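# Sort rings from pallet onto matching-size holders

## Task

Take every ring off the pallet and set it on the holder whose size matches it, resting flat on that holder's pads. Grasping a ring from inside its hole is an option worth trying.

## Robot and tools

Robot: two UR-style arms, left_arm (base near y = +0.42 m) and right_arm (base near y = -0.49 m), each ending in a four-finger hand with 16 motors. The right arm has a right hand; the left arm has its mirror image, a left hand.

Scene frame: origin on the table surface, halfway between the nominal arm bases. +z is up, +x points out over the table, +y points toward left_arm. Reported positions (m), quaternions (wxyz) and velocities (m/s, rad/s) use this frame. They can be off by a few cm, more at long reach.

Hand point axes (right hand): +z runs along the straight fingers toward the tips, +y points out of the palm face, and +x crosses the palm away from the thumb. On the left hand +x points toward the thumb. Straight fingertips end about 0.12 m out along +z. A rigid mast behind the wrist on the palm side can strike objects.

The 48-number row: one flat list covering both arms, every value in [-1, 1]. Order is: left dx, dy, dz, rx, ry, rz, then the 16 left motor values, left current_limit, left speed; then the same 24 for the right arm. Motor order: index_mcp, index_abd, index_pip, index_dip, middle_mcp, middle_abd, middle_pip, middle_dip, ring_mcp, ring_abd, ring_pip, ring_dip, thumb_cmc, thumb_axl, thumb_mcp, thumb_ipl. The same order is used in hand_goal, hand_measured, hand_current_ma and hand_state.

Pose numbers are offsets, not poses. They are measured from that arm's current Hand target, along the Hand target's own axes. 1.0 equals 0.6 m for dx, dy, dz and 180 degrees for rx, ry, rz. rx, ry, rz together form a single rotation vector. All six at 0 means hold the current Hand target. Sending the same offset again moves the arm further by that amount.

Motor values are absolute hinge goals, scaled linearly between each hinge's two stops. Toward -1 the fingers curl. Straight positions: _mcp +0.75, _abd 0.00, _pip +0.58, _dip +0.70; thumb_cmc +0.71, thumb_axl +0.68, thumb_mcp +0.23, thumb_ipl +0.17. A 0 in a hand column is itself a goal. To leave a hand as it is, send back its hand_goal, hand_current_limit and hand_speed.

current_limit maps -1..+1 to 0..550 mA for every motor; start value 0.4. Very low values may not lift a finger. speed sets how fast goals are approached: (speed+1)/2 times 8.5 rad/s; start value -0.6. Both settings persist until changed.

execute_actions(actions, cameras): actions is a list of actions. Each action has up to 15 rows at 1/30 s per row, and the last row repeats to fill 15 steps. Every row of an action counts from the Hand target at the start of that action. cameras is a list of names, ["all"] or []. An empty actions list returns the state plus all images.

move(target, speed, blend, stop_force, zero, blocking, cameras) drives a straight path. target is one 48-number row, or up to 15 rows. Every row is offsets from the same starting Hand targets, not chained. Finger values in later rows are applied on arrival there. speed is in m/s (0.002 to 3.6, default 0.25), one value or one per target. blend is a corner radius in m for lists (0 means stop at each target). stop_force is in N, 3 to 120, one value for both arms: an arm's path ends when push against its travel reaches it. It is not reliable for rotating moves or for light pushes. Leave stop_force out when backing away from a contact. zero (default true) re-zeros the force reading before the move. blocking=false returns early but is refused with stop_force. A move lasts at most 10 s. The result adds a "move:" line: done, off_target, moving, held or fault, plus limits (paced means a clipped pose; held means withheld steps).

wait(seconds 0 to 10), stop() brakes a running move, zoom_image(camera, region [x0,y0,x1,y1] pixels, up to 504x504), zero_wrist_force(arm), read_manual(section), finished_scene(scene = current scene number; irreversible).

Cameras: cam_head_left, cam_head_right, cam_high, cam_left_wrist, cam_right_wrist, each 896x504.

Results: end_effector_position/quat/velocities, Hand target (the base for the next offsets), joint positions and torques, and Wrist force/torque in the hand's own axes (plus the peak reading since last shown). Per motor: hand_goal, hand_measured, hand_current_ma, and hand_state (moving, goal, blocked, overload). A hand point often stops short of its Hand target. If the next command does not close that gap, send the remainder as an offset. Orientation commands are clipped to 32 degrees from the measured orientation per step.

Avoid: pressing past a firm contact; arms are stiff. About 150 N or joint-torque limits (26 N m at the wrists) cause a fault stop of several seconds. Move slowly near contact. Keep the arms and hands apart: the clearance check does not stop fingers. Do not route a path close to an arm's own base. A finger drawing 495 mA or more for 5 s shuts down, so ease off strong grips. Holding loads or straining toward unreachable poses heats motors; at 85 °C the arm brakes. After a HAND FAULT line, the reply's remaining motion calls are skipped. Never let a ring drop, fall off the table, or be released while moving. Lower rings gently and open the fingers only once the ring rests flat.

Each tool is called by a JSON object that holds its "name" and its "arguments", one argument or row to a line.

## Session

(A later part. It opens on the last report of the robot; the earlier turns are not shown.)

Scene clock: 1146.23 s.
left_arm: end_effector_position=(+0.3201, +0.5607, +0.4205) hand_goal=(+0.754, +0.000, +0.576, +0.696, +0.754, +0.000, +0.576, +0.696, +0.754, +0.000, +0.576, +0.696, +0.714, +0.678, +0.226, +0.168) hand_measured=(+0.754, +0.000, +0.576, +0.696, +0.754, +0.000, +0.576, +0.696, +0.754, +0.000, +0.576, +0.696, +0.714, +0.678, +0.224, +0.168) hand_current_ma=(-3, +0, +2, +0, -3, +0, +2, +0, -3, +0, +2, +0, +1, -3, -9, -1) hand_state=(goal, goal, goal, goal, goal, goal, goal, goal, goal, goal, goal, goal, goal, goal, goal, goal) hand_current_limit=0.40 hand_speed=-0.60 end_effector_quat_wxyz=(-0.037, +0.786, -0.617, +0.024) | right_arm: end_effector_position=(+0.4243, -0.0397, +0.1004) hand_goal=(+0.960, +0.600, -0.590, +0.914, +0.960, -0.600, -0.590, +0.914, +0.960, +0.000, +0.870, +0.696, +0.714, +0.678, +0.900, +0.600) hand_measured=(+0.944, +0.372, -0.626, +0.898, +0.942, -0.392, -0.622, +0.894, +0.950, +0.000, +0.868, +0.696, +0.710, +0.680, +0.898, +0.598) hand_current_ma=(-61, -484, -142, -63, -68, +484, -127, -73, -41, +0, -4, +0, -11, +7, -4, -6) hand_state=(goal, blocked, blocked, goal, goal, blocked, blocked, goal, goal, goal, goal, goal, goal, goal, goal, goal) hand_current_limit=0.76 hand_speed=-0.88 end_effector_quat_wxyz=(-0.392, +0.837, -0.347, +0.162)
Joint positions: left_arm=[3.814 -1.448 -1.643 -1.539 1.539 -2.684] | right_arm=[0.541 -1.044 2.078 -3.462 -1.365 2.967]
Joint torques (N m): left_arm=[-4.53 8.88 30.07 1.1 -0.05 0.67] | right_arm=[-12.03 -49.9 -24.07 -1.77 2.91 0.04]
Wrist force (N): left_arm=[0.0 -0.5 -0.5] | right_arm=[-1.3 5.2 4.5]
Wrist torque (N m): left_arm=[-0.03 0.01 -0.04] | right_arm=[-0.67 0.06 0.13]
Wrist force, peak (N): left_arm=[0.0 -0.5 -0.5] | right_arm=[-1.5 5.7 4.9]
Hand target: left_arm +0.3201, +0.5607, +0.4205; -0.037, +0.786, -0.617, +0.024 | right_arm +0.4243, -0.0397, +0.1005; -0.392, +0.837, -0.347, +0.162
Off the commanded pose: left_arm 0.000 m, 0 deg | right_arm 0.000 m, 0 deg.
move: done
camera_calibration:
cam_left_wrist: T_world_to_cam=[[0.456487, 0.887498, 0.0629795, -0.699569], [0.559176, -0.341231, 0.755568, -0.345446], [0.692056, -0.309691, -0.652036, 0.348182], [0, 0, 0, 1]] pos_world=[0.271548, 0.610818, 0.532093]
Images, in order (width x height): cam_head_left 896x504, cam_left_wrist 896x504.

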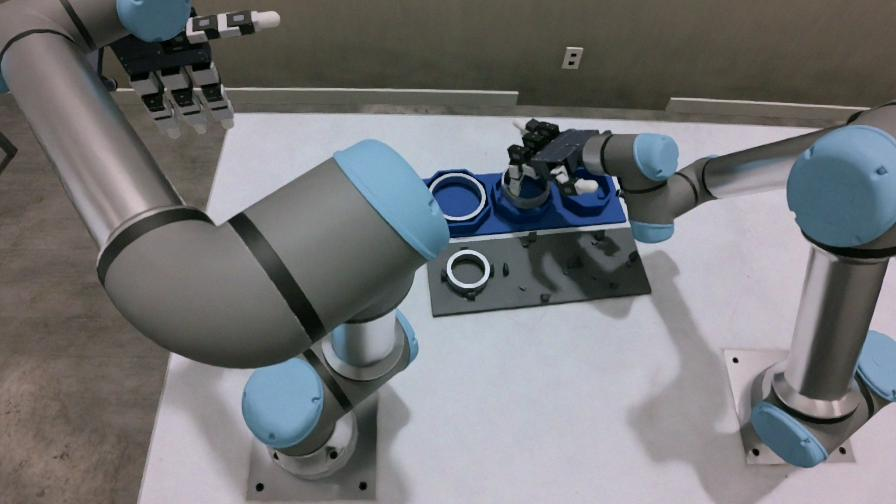

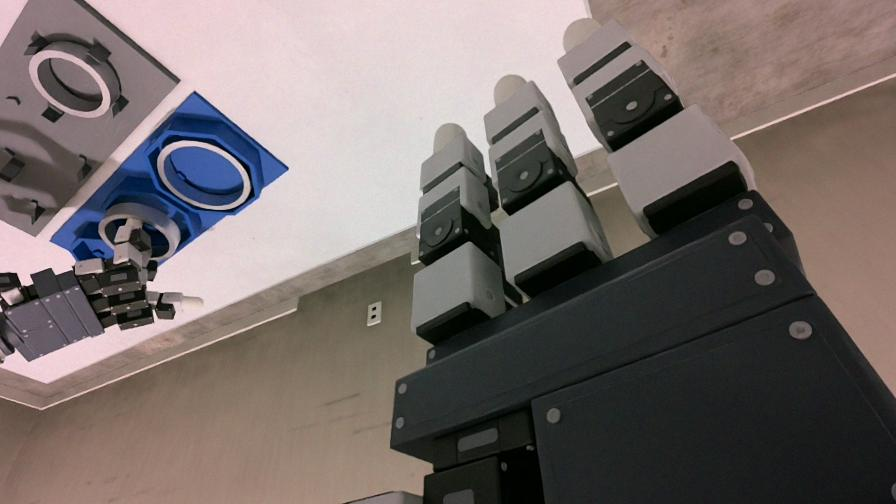

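{"name": "move", "arguments": {
  "target": [
    [0,0,0,0,0,0,0.754,0,0.576,0.696,0.754,0,0.576,0.696,0.754,0,0.576,0.696,0.714,0.678,0.226,0.168,0.4,-0.6,0,-0.0440,-0.0370,0,0,0,0.96,0.6,-0.59,0.914,0.96,-0.6,-0.59,0.914,0.96,0,0.87,0.696,0.714,0.678,0.9,0.6,0.76,-0.88],
    [0,0,0,0,0,0,0.754,0,0.576,0.696,0.754,0,0.576,0.696,0.754,0,0.576,0.696,0.714,0.678,0.226,0.168,0.4,-0.6,0.0100,0.2013,-0.3293,0,0,0,0.96,0.6,-0.59,0.914,0.96,-0.6,-0.59,0.914,0.96,0,0.87,0.696,0.714,0.678,0.9,0.6,0.76,-0.88],
    [0,0,0,0,0,0,0.754,0,0.576,0.696,0.754,0,0.576,0.696,0.754,0,0.576,0.696,0.714,0.678,0.226,0.168,0.4,-0.6,0.0100,0.2715,-0.2704,0,0,0,0.96,0.6,-0.59,0.914,0.96,-0.6,-0.59,0.914,0.96,0,0.87,0.696,0.714,0.678,0.9,0.6,0.76,-0.88]
  ],
  "speed": [0.1, 0.14, 0.06],
  "blend": [0.01, 0.01, 0],
  "cameras": ["cam_left_wrist","cam_head_left","cam_right_wrist","cam_head_right"]
}}

{"name": "zoom_image", "arguments": {
  "camera": "cam_left_wrist",
  "region": [0, 100, 160, 260]
}}

{"name": "zoom_image", "arguments": {
  "camera": "cam_head_left",
  "region": [560, 210, 680, 310]
}}

{"name": "zoom_image", "arguments": {
  "camera": "cam_head_right",
  "region": [540, 200, 680, 310]
}}

Scene clock: 1177.40 s.
left_arm: end_effector_position=(+0.3201, +0.5607, +0.4205) hand_goal=(+0.754, +0.000, +0.576, +0.696, +0.754, +0.000, +0.576, +0.696, +0.754, +0.000, +0.576, +0.696, +0.714, +0.678, +0.226, +0.168) hand_measured=(+0.754, +0.000, +0.576, +0.696, +0.754, +0.000, +0.576, +0.696, +0.754, +0.000, +0.576, +0.696, +0.714, +0.678, +0.224, +0.168) hand_current_ma=(-3, +0, +2, +0, -3, +0, +2, +0, -3, +0, +2, +0, +1, -3, -9, -1) hand_state=(goal, goal, goal, goal, goal, goal, goal, goal, goal, goal, goal, goal, goal, goal, goal, goal) hand_current_limit=0.40 hand_speed=-0.60 end_effector_quat_wxyz=(-0.037, +0.786, -0.617, +0.024) | right_arm: end_effector_position=(+0.2666, -0.2057, +0.0793) hand_goal=(+0.960, +0.600, -0.590, +0.914, +0.960, -0.600, -0.590, +0.914, +0.960, +0.000, +0.870, +0.696, +0.714, +0.678, +0.900, +0.600) hand_measured=(+0.942, +0.374, -0.628, +0.896, +0.942, -0.400, -0.626, +0.892, +0.950, +0.000, +0.868, +0.696, +0.710, +0.680, +0.898, +0.598) hand_current_ma=(-69, -484, -156, -69, -73, +484, -140, -80, -41, +0, -4, +0, -11, +7, -4, -6) hand_state=(goal, blocked, blocked, goal, goal, blocked, blocked, blocked, goal, goal, goal, goal, goal, goal, goal, goal) hand_current_limit=0.76 hand_speed=-0.88 end_effector_quat_wxyz=(-0.392, +0.837, -0.347, +0.162)
Joint positions: left_arm=[3.814 -1.448 -1.643 -1.539 1.539 -2.684] | right_arm=[0.273 -1.256 2.744 -3.859 -1.167 2.777]
Joint torques (N m): left_arm=[-3.82 9.16 30.31 1.11 0.06 0.67] | right_arm=[12.34 -12.49 2.44 -5.47 -1.52 1.73]
Wrist force (N): left_arm=[0.3 -0.5 -0.4] | right_arm=[-1.5 5.0 4.8]
Wrist torque (N m): left_arm=[-0.04 -0.03 -0.01] | right_arm=[-0.72 0.08 -0.04]
Wrist force, peak (N): left_arm=[0.2 -0.5 -0.6] | right_arm=[-1.6 6.1 5.2]
Hand target: left_arm +0.3201, +0.5607, +0.4205; -0.037, +0.786, -0.617, +0.024 | right_arm +0.2666, -0.2057, +0.0793; -0.392, +0.837, -0.347, +0.162
Off the commanded pose: left_arm 0.000 m, 0 deg | right_arm 0.000 m, 0 deg.
move: done
camera_calibration:
cam_left_wrist: T_world_to_cam=[[0.456487, 0.887498, 0.0629795, -0.699569], [0.559176, -0.341231, 0.755568, -0.345446], [0.692056, -0.309691, -0.652036, 0.348182], [0, 0, 0, 1]] pos_world=[0.271548, 0.610818, 0.532093]
cam_right_wrist: T_world_to_cam=[[-0.845893, 0.299612, -0.441245, 0.352458], [-0.428497, 0.110842, 0.896718, 0.0111305], [0.317576, 0.947601, 0.0346224, 0.232814], [0, 0, 0, 1]] pos_world=[0.228975, -0.327449, 0.137479]
Images, in order (width x height): cam_head_left 896x504, cam_head_right 896x504, cam_left_wrist 896x504, cam_right_wrist 896x504.

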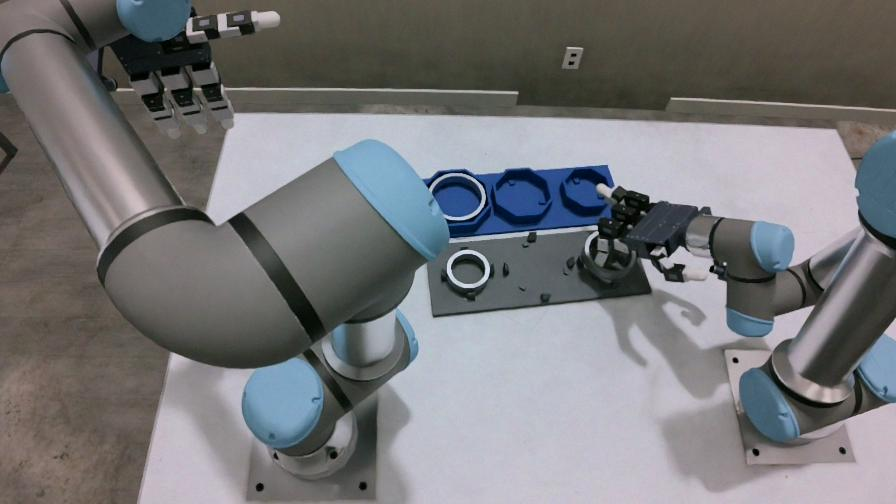

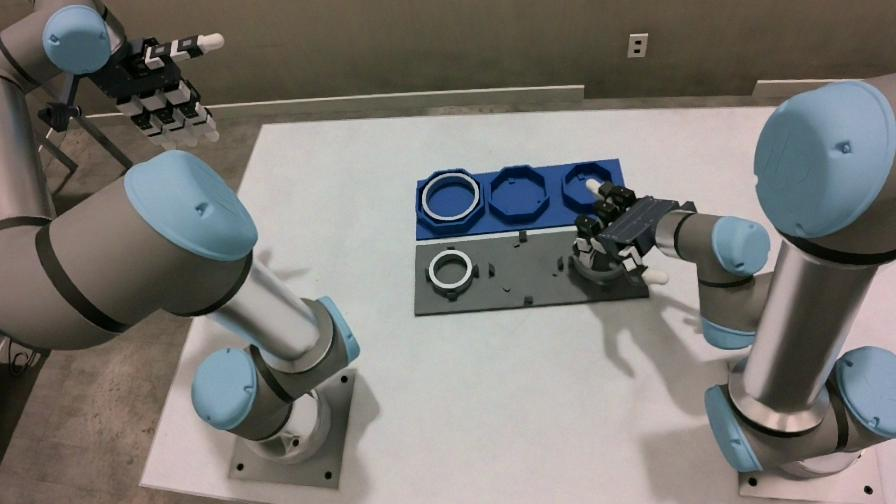

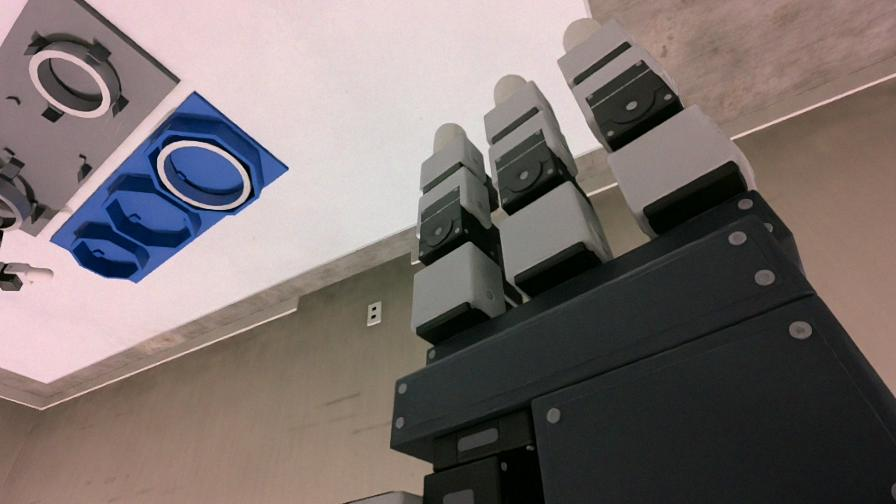

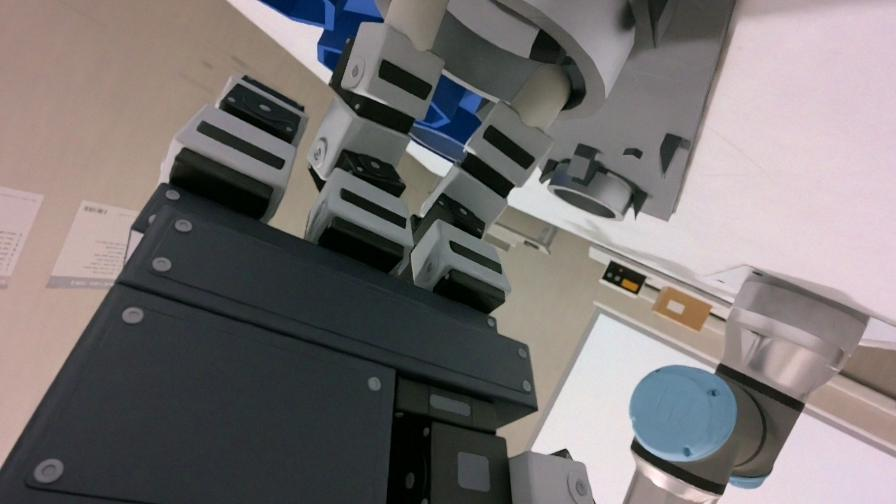

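Scaled by 3.150 from the camera's 896x504 image, which has a finer 1280x720 frame.

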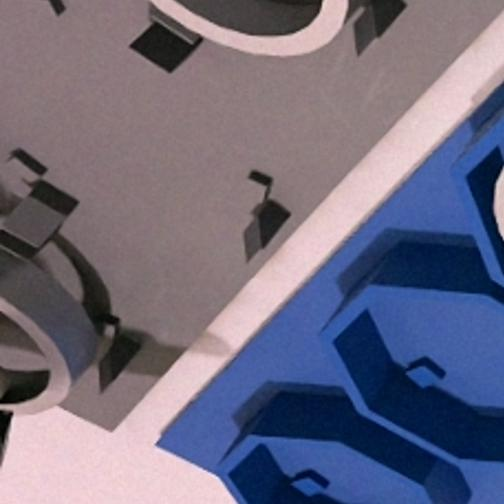

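Scaled by 4.200 from the camera's 896x504 image, which has a finer 1280x720 frame.

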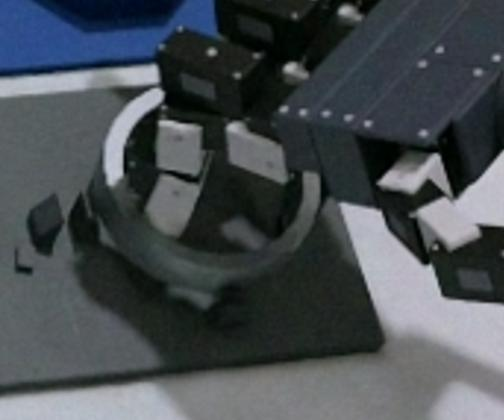

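Scaled by 3.600 from the camera's 896x504 image, which has a finer 1280x720 frame.

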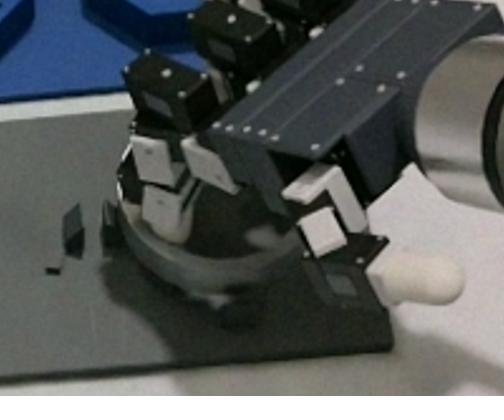

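{"name": "move", "arguments": {
  "target": [0,0,0,0,0,0,0.754,0,0.576,0.696,0.754,0,0.576,0.696,0.754,0,0.576,0.696,0.714,0.678,0.226,0.168,0.4,-0.6,0,0.0249,0.0209,0,0,0,0.96,0.6,-0.59,0.914,0.96,-0.6,-0.59,0.914,0.96,0,0.87,0.696,0.714,0.678,0.9,0.6,0.76,-0.88],
  "speed": 0.018,
  "stop_force": 5,
  "cameras": ["cam_left_wrist","cam_head_left","cam_right_wrist","cam_head_right"]
}}

{"name": "zoom_image", "arguments": {
  "camera": "cam_left_wrist",
  "region": [0, 130, 80, 250]
}}

{"name": "zoom_image", "arguments": {
  "camera": "cam_head_left",
  "region": [560, 210, 680, 310]
}}

{"name": "zoom_image", "arguments": {
  "camera": "cam_right_wrist",
  "region": [380, 0, 760, 220]
}}

Scene clock: 1185.77 s.
left_arm: end_effector_position=(+0.3201, +0.5607, +0.4205) hand_goal=(+0.754, +0.000, +0.576, +0.696, +0.754, +0.000, +0.576, +0.696, +0.754, +0.000, +0.576, +0.696, +0.714, +0.678, +0.226, +0.168) hand_measured=(+0.754, +0.000, +0.576, +0.696, +0.754, +0.000, +0.576, +0.696, +0.754, +0.000, +0.576, +0.696, +0.714, +0.678, +0.224, +0.168) hand_current_ma=(-3, +0, +2, +0, -3, +0, +2, +0, -3, +0, +2, +0, +1, -3, -9, -1) hand_state=(goal, goal, goal, goal, goal, goal, goal, goal, goal, goal, goal, goal, goal, goal, goal, goal) hand_current_limit=0.40 hand_speed=-0.60 end_effector_quat_wxyz=(-0.037, +0.786, -0.617, +0.024) | right_arm: end_effector_position=(+0.2666, -0.2056, +0.0680) hand_goal=(+0.960, +0.600, -0.590, +0.914, +0.960, -0.600, -0.590, +0.914, +0.960, +0.000, +0.870, +0.696, +0.714, +0.678, +0.900, +0.600) hand_measured=(+0.944, +0.374, -0.658, +0.886, +0.942, -0.478, -0.640, +0.884, +0.948, +0.000, +0.868, +0.696, +0.710, +0.680, +0.898, +0.598) hand_current_ma=(-59, -484, -286, -113, -69, +478, -205, -115, -42, +0, -4, +0, -11, +7, -4, -6) hand_state=(goal, blocked, blocked, blocked, goal, blocked, blocked, blocked, goal, goal, goal, goal, goal, goal, goal, goal) hand_current_limit=0.76 hand_speed=-0.88 end_effector_quat_wxyz=(-0.392, +0.837, -0.347, +0.162)
Joint positions: left_arm=[3.814 -1.448 -1.643 -1.539 1.539 -2.684] | right_arm=[0.273 -1.187 2.745 -3.929 -1.167 2.777]
Joint torques (N m): left_arm=[-4.07 8.29 29.76 1.14 0.1 0.54] | right_arm=[7.65 -29.41 -1.9 -1.75 3.5 -0.51]
Wrist force (N): left_arm=[0.1 -0.3 -0.5] | right_arm=[-1.1 4.9 5.0]
Wrist torque (N m): left_arm=[-0.02 -0.01 -0.03] | right_arm=[-0.67 0.11 -0.03]
Wrist force, peak (N): left_arm=[0.2 -0.5 -0.6] | right_arm=[-1.0 5.2 5.0]
Hand target: left_arm +0.3201, +0.5607, +0.4205; -0.037, +0.786, -0.617, +0.024 | right_arm +0.2666, -0.2056, +0.0680; -0.392, +0.837, -0.347, +0.162 (not the last commanded pose)
Off the commanded pose: left_arm 0.000 m, 0 deg | right_arm 0.008 m, 0 deg.
move: contact (right_arm)
camera_calibration:
cam_left_wrist: T_world_to_cam=[[0.456487, 0.887498, 0.0629795, -0.699569], [0.559176, -0.341231, 0.755568, -0.345446], [0.692056, -0.309691, -0.652036, 0.348182], [0, 0, 0, 1]] pos_world=[0.271548, 0.610818, 0.532093]
cam_right_wrist: T_world_to_cam=[[-0.846076, 0.299363, -0.441064, 0.347496], [-0.428291, 0.110855, 0.896815, 0.0212504], [0.317367, 0.947678, 0.034423, 0.233272], [0, 0, 0, 1]] pos_world=[0.229076, -0.32745, 0.12618]
Images, in order (width x height): cam_head_left 896x504, cam_head_right 896x504, cam_left_wrist 896x504, cam_right_wrist 896x504.

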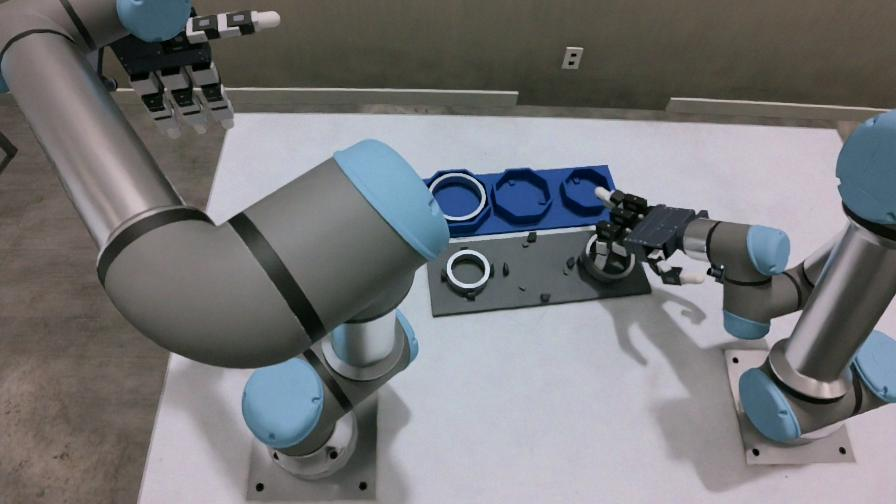

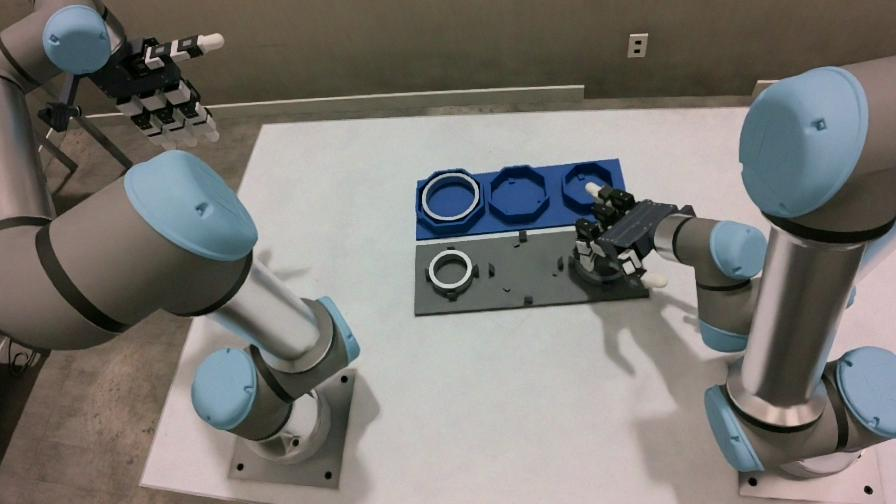

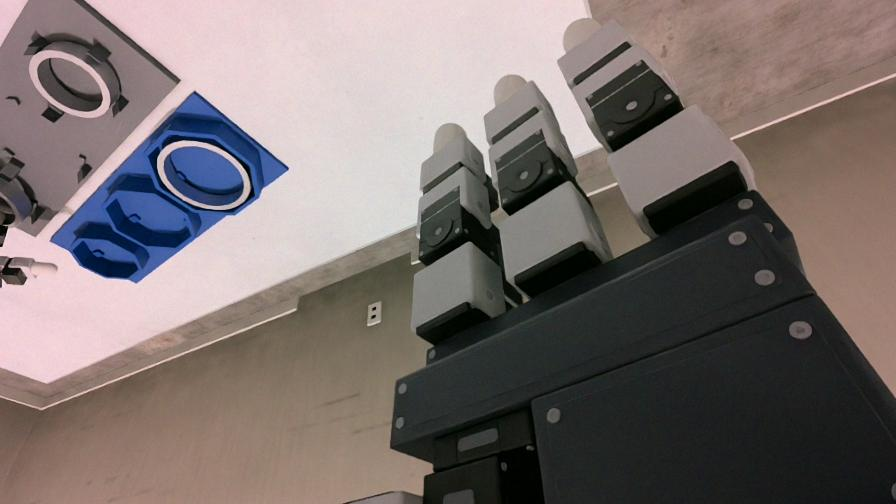

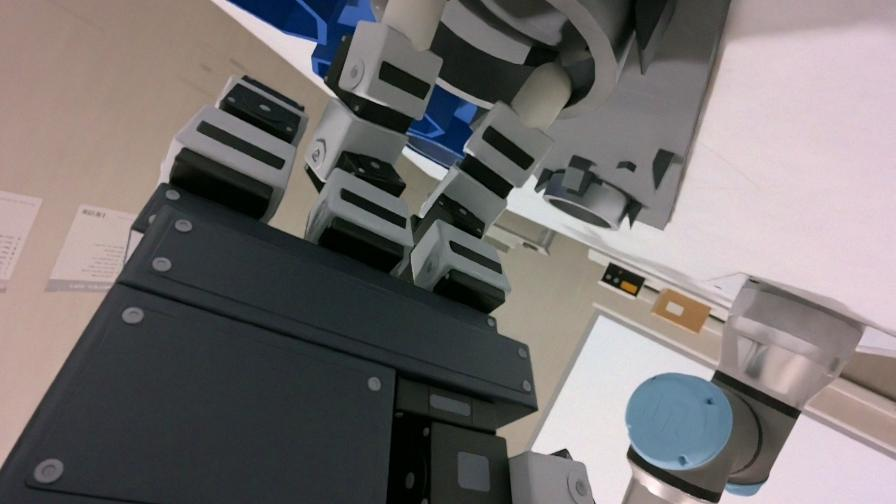

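Scaled by 4.200 from the camera's 896x504 image, which has a finer 1280x720 frame.

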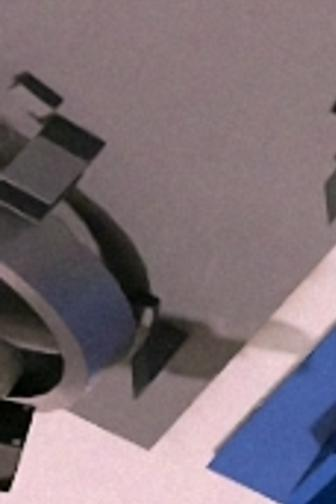

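Scaled by 4.200 from the camera's 896x504 image, which has a finer 1280x720 frame.

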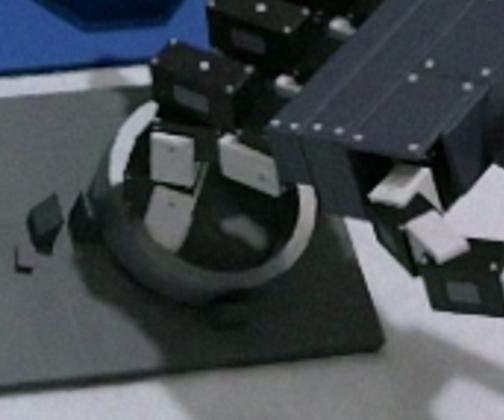

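Scaled by 1.326 from the camera's 896x504 image, which has a finer 1280x720 frame.

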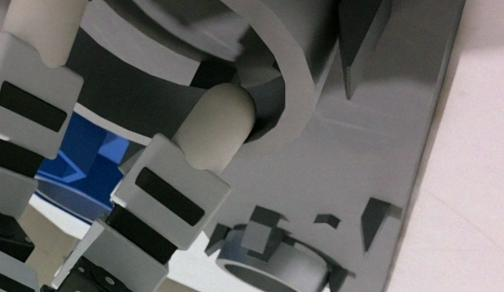

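{"name": "execute_actions", "arguments": {
  "actions": [
    [[0,0,0,0,0,0,0.754,0,0.576,0.696,0.754,0,0.576,0.696,0.754,0,0.576,0.696,0.714,0.678,0.226,0.168,0.4,-0.6,0,0.0019,0.0016,0,0,0,0.96,0.6,-0.59,0.914,0.96,-0.6,-0.59,0.914,0.96,0,0.87,0.696,0.714,0.678,0.9,0.6,0.76,-0.88]],
    [[0,0,0,0,0,0,0.754,0,0.576,0.696,0.754,0,0.576,0.696,0.754,0,0.576,0.696,0.714,0.678,0.226,0.168,0.4,-0.6,0,0.0019,0.0016,0,0,0,0.96,0.6,-0.59,0.914,0.96,-0.6,-0.59,0.914,0.96,0,0.87,0.696,0.714,0.678,0.9,0.6,0.76,-0.88]]
  ]
}}

Scene clock: 1213.83 s.
left_arm: end_effector_position=(+0.3201, +0.5607, +0.4205) hand_goal=(+0.754, +0.000, +0.576, +0.696, +0.754, +0.000, +0.576, +0.696, +0.754, +0.000, +0.576, +0.696, +0.714, +0.678, +0.226, +0.168) hand_measured=(+0.754, +0.000, +0.576, +0.696, +0.754, +0.000, +0.576, +0.696, +0.754, +0.000, +0.576, +0.696, +0.714, +0.678, +0.224, +0.168) hand_current_ma=(-3, +0, +2, +0, -3, +0, +2, +0, -3, +0, +2, +0, +1, -3, -9, -1) hand_state=(goal, goal, goal, goal, goal, goal, goal, goal, goal, goal, goal, goal, goal, goal, goal, goal) hand_current_limit=0.40 hand_speed=-0.60 end_effector_quat_wxyz=(-0.037, +0.786, -0.617, +0.024) | right_arm: end_effector_position=(+0.2666, -0.2056, +0.0650) hand_goal=(+0.960, +0.600, -0.590, +0.914, +0.960, -0.600, -0.590, +0.914, +0.960, +0.000, +0.870, +0.696, +0.714, +0.678, +0.900, +0.600) hand_measured=(+0.962, +0.374, -0.676, +0.878, +0.948, -0.512, -0.644, +0.884, +0.948, +0.000, +0.868, +0.696, +0.710, +0.680, +0.898, +0.598) hand_current_ma=(+4, -484, -379, -142, -43, +337, -230, -115, -42, +0, -4, +0, -11, +7, -4, -6) hand_state=(goal, blocked, blocked, blocked, goal, blocked, blocked, blocked, goal, goal, goal, goal, goal, goal, goal, goal) hand_current_limit=0.76 hand_speed=-0.88 end_effector_quat_wxyz=(-0.392, +0.837, -0.347, +0.162)
Joint positions: left_arm=[3.814 -1.448 -1.643 -1.539 1.539 -2.684] | right_arm=[0.273 -1.169 2.745 -3.947 -1.167 2.777]
Joint torques (N m): left_arm=[-4.01 9.35 30.08 1.07 0.14 0.46] | right_arm=[-2.67 -9.44 -1.84 -3.29 0.74 1.7]
Wrist force (N): left_arm=[0.2 -0.6 -0.4] | right_arm=[4.2 -2.8 -2.2]
Wrist torque (N m): left_arm=[-0.05 -0.01 -0.03] | right_arm=[-0.23 0.43 0.11]
Wrist force, peak (N): left_arm=[0.2 -0.2 -0.7] | right_arm=[-0.9 5.0 5.1]
Hand target: left_arm +0.3201, +0.5607, +0.4205; -0.037, +0.786, -0.617, +0.024 | right_arm +0.2666, -0.2056, +0.0650; -0.392, +0.837, -0.347, +0.162
Off the commanded pose: left_arm 0.000 m, 0 deg | right_arm 0.000 m, 0 deg.

{"name": "move", "arguments": {
  "target": [0,0,0,0,0,0,0.754,0,0.576,0.696,0.754,0,0.576,0.696,0.754,0,0.576,0.696,0.714,0.678,0.226,0.168,0.4,-0.6,0,-0.0102,-0.0086,0,0,0,0.96,0.6,-0.59,0.914,0.96,-0.6,-0.59,0.914,0.96,0,0.87,0.696,0.714,0.678,0.9,0.6,0.76,-0.88],
  "speed": 0.03,
  "cameras": ["cam_left_wrist","cam_head_left","cam_right_wrist","cam_head_right","cam_high"]
}}

{"name": "zoom_image", "arguments": {
  "camera": "cam_left_wrist",
  "region": [0, 130, 80, 250]
}}

{"name": "zoom_image", "arguments": {
  "camera": "cam_head_left",
  "region": [560, 210, 680, 310]
}}

{"name": "zoom_image", "arguments": {
  "camera": "cam_head_right",
  "region": [540, 200, 680, 310]
}}

{"name": "zoom_image", "arguments": {
  "camera": "cam_high",
  "region": [380, 80, 500, 180]
}}

Scene clock: 1233.27 s.
left_arm: end_effector_position=(+0.3201, +0.5607, +0.4205) hand_goal=(+0.754, +0.000, +0.576, +0.696, +0.754, +0.000, +0.576, +0.696, +0.754, +0.000, +0.576, +0.696, +0.714, +0.678, +0.226, +0.168) hand_measured=(+0.754, +0.000, +0.576, +0.696, +0.754, +0.000, +0.576, +0.696, +0.754, +0.000, +0.576, +0.696, +0.714, +0.678, +0.224, +0.168) hand_current_ma=(-3, +0, +2, +0, -3, +0, +2, +0, -3, +0, +2, +0, +1, -3, -9, -1) hand_state=(goal, goal, goal, goal, goal, goal, goal, goal, goal, goal, goal, goal, goal, goal, goal, goal) hand_current_limit=0.40 hand_speed=-0.60 end_effector_quat_wxyz=(-0.037, +0.786, -0.617, +0.024) | right_arm: end_effector_position=(+0.2666, -0.2056, +0.0730) hand_goal=(+0.960, +0.600, -0.590, +0.914, +0.960, -0.600, -0.590, +0.914, +0.960, +0.000, +0.870, +0.696, +0.714, +0.678, +0.900, +0.600) hand_measured=(+0.948, +0.374, -0.676, +0.878, +0.946, -0.512, -0.646, +0.882, +0.948, +0.000, +0.868, +0.696, +0.710, +0.680, +0.898, +0.598) hand_current_ma=(-43, -484, -379, -142, -53, +337, -231, -130, -42, +0, -4, +0, -11, +7, -4, -6) hand_state=(goal, blocked, blocked, blocked, goal, blocked, blocked, blocked, goal, goal, goal, goal, goal, goal, goal, goal) hand_current_limit=0.76 hand_speed=-0.88 end_effector_quat_wxyz=(-0.392, +0.837, -0.347, +0.162)
Joint positions: left_arm=[3.814 -1.448 -1.643 -1.539 1.539 -2.684] | right_arm=[0.273 -1.218 2.745 -3.898 -1.167 2.777]
Joint torques (N m): left_arm=[-3.91 8.92 29.84 1.07 0.15 0.53] | right_arm=[-9.74 -27.69 -14.39 -2.04 3.48 -1.13]
Wrist force (N): left_arm=[0.1 -0.2 -0.5] | right_arm=[-1.5 5.0 4.7]
Wrist torque (N m): left_arm=[0.01 -0.02 -0.03] | right_arm=[-0.69 0.09 -0.04]
Wrist force, peak (N): left_arm=[0.3 -0.5 -0.4] | right_arm=[-1.3 5.3 4.9]
Hand target: left_arm +0.3201, +0.5607, +0.4205; -0.037, +0.786, -0.617, +0.024 | right_arm +0.2666, -0.2057, +0.0730; -0.392, +0.837, -0.347, +0.162
Off the commanded pose: left_arm 0.000 m, 0 deg | right_arm 0.000 m, 0 deg.
move: done
camera_calibration:
cam_left_wrist: T_world_to_cam=[[0.456487, 0.887498, 0.0629795, -0.699569], [0.559176, -0.341231, 0.755568, -0.345446], [0.692056, -0.309691, -0.652036, 0.348182], [0, 0, 0, 1]] pos_world=[0.271548, 0.610818, 0.532093]
cam_right_wrist: T_world_to_cam=[[-0.846075, 0.299408, -0.441035, 0.349627], [-0.428294, 0.11076, 0.896826, 0.0166922], [0.317366, 0.947674, 0.0345231, 0.233118], [0, 0, 0, 1]] pos_world=[0.228976, -0.32745, 0.13118]

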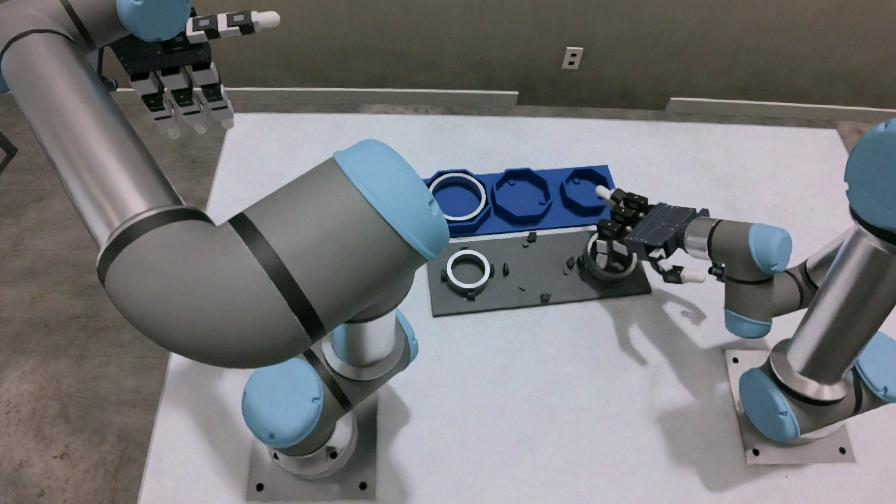

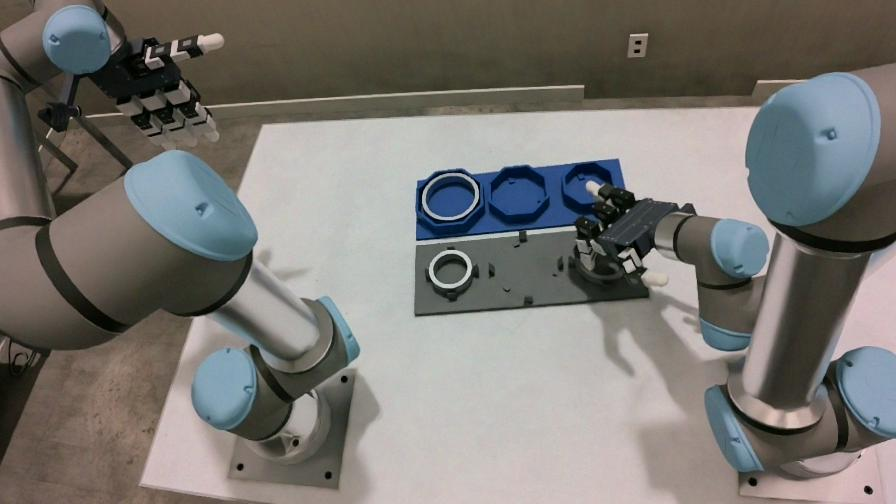

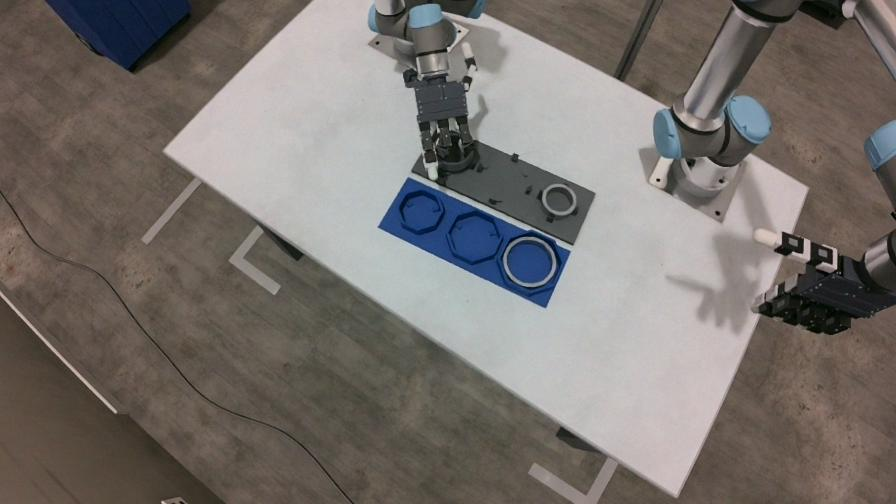

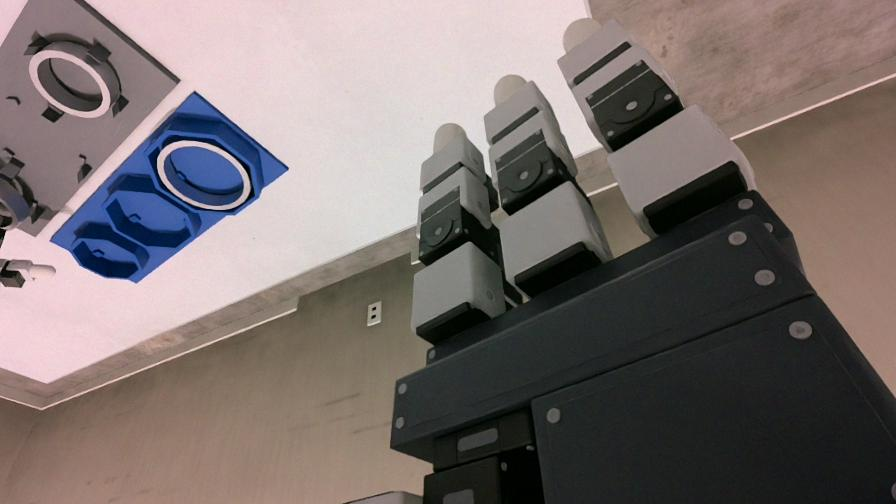

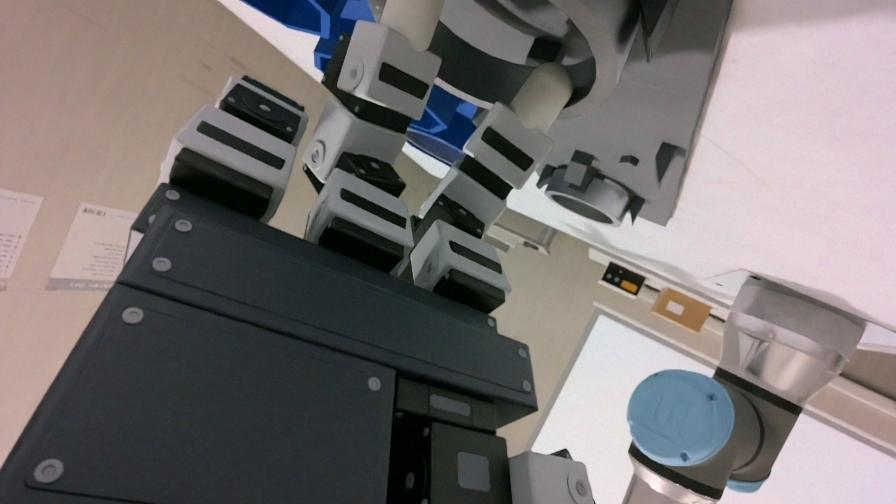

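Scaled by 4.200 from the camera's 896x504 image, which has a finer 1280x720 frame.

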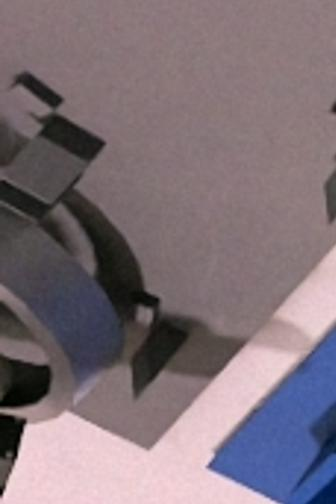

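Scaled by 4.200 from the camera's 896x504 image, which has a finer 1280x720 frame.

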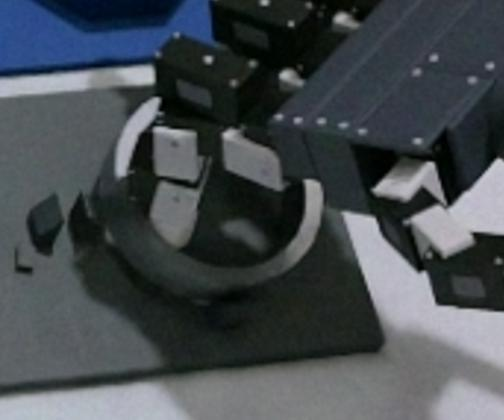

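Scaled by 3.600 from the camera's 896x504 image, which has a finer 1280x720 frame.

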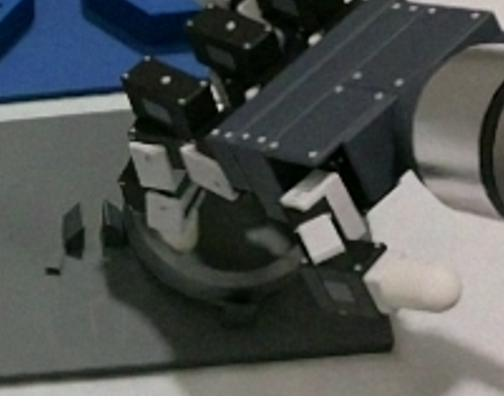

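Scaled by 4.200 from the camera's 896x504 image, which has a finer 1280x720 frame.

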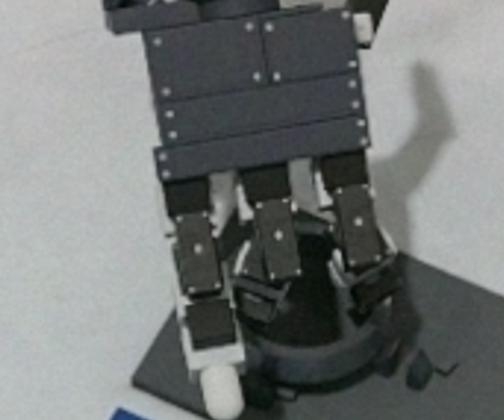

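{"name": "move", "arguments": {
  "target": [
    [0,0,0,0,0,0,0.754,0,0.576,0.696,0.754,0,0.576,0.696,0.754,0,0.576,0.696,0.714,0.678,0.226,0.168,0.4,-0.6,0.0042,0,0,0,0,0,0.96,0.6,-0.59,0.914,0.96,-0.6,-0.59,0.914,0.96,0,0.87,0.696,0.714,0.678,0.9,0.6,0.76,-0.88],
    [0,0,0,0,0,0,0.754,0,0.576,0.696,0.754,0,0.576,0.696,0.754,0,0.576,0.696,0.714,0.678,0.226,0.168,0.4,-0.6,0.0042,0.0134,0.0112,0,0,0,0.96,0.6,-0.59,0.914,0.96,-0.6,-0.59,0.914,0.96,0,0.87,0.696,0.714,0.678,0.9,0.6,0.76,-0.88]
  ],
  "speed": 0.018,
  "stop_force": 6
}}

{"name": "execute_actions", "arguments": {
  "actions": [
    [[0,0,0,0,0,0,0.754,0,0.576,0.696,0.754,0,0.576,0.696,0.754,0,0.576,0.696,0.714,0.678,0.226,0.168,0.4,-0.6,0,0.0019,0.0016,0,0,0,0.96,0.6,-0.59,0.914,0.96,-0.6,-0.59,0.914,0.96,0,0.87,0.696,0.714,0.678,0.9,0.6,0.76,-0.88]]
  ]
}}

Scene clock: 1251.23 s.
left_arm: end_effector_position=(+0.3201, +0.5607, +0.4205) hand_goal=(+0.754, +0.000, +0.576, +0.696, +0.754, +0.000, +0.576, +0.696, +0.754, +0.000, +0.576, +0.696, +0.714, +0.678, +0.226, +0.168) hand_measured=(+0.754, +0.000, +0.576, +0.696, +0.754, +0.000, +0.576, +0.696, +0.754, +0.000, +0.576, +0.696, +0.714, +0.678, +0.224, +0.168) hand_current_ma=(-3, +0, +2, +0, -3, +0, +2, +0, -3, +0, +2, +0, +1, -3, -9, -1) hand_state=(goal, goal, goal, goal, goal, goal, goal, goal, goal, goal, goal, goal, goal, goal, goal, goal) hand_current_limit=0.40 hand_speed=-0.60 end_effector_quat_wxyz=(-0.037, +0.786, -0.617, +0.024) | right_arm: end_effector_position=(+0.2684, -0.2074, +0.0625) hand_goal=(+0.960, +0.600, -0.590, +0.914, +0.960, -0.600, -0.590, +0.914, +0.960, +0.000, +0.870, +0.696, +0.714, +0.678, +0.900, +0.600) hand_measured=(+0.960, +0.376, -0.666, +0.878, +0.956, -0.512, -0.650, +0.880, +0.948, +0.000, +0.868, +0.696, +0.710, +0.680, +0.898, +0.598) hand_current_ma=(+0, -484, -332, -142, -10, +337, -253, -136, -42, +0, -4, +0, -11, +7, -4, -6) hand_state=(goal, blocked, blocked, blocked, goal, blocked, blocked, blocked, goal, goal, goal, goal, goal, goal, goal, goal) hand_current_limit=0.76 hand_speed=-0.88 end_effector_quat_wxyz=(-0.392, +0.837, -0.347, +0.162)
Joint positions: left_arm=[3.814 -1.448 -1.643 -1.539 1.539 -2.684] | right_arm=[0.264 -1.155 2.746 -3.958 -1.16 2.77]
Joint torques (N m): left_arm=[-4.15 8.91 29.48 1.08 0.16 0.43] | right_arm=[-12.12 -12.64 0 -4.95 2.74 1.54]
Wrist force (N): left_arm=[0.0 -0.5 -0.4] | right_arm=[-2.5 1.8 3.8]
Wrist torque (N m): left_arm=[-0.04 0.01 -0.04] | right_arm=[-0.50 -0.16 0.21]
Wrist force, peak (N): left_arm=[0.2 -0.4 -0.7] | right_arm=[-2.7 4.4 5.4]
Hand target: left_arm +0.3201, +0.5607, +0.4205; -0.037, +0.786, -0.617, +0.024 | right_arm +0.2684, -0.2074, +0.0626; -0.392, +0.837, -0.347, +0.162
Off the commanded pose: left_arm 0.000 m, 0 deg | right_arm 0.000 m, 0 deg.
move: done

Scene clock: 1251.93 s.
left_arm: end_effector_position=(+0.3201, +0.5607, +0.4205) hand_goal=(+0.754, +0.000, +0.576, +0.696, +0.754, +0.000, +0.576, +0.696, +0.754, +0.000, +0.576, +0.696, +0.714, +0.678, +0.226, +0.168) hand_measured=(+0.754, +0.000, +0.576, +0.696, +0.754, +0.000, +0.576, +0.696, +0.754, +0.000, +0.576, +0.696, +0.714, +0.678, +0.224, +0.168) hand_current_ma=(-3, +0, +2, +0, -3, +0, +2, +0, -3, +0, +2, +0, +1, -3, -9, -1) hand_state=(goal, goal, goal, goal, goal, goal, goal, goal, goal, goal, goal, goal, goal, goal, goal, goal) hand_current_limit=0.40 hand_speed=-0.60 end_effector_quat_wxyz=(-0.037, +0.786, -0.617, +0.024) | right_arm: end_effector_position=(+0.2684, -0.2074, +0.0611) hand_goal=(+0.960, +0.600, -0.590, +0.914, +0.960, -0.600, -0.590, +0.914, +0.960, +0.000, +0.870, +0.696, +0.714, +0.678, +0.900, +0.600) hand_measured=(+0.976, +0.402, -0.680, +0.878, +0.954, -0.512, -0.652, +0.880, +0.948, +0.000, +0.868, +0.696, +0.710, +0.680, +0.898, +0.598) hand_current_ma=(+60, -484, -400, -142, -19, +337, -259, -138, -42, +0, -4, +0, -11, +7, -4, -6) hand_state=(goal, blocked, blocked, blocked, goal, blocked, blocked, blocked, goal, goal, goal, goal, goal, goal, goal, goal) hand_current_limit=0.76 hand_speed=-0.88 end_effector_quat_wxyz=(-0.392, +0.837, -0.347, +0.162)
Joint positions: left_arm=[3.814 -1.448 -1.643 -1.539 1.539 -2.684] | right_arm=[0.264 -1.146 2.746 -3.967 -1.16 2.77]
Joint torques (N m): left_arm=[-3.58 9.52 30.24 1.08 0.2 0.36] | right_arm=[-8.36 -10.5 -9.84 -3.56 1.48 1.31]
Wrist force (N): left_arm=[0.0 -0.4 -0.3] | right_arm=[-0.4 -3.5 -1.5]
Wrist torque (N m): left_arm=[-0.04 0.01 -0.04] | right_arm=[-0.18 -0.02 0.31]
Wrist force, peak (N): left_arm=[0.3 -0.5 -0.3] | right_arm=[-2.6 1.7 3.5]
Hand target: left_arm +0.3201, +0.5607, +0.4205; -0.037, +0.786, -0.617, +0.024 | right_arm +0.2684, -0.2074, +0.0611; -0.392, +0.837, -0.347, +0.162
Off the commanded pose: left_arm 0.000 m, 0 deg | right_arm 0.000 m, 0 deg.


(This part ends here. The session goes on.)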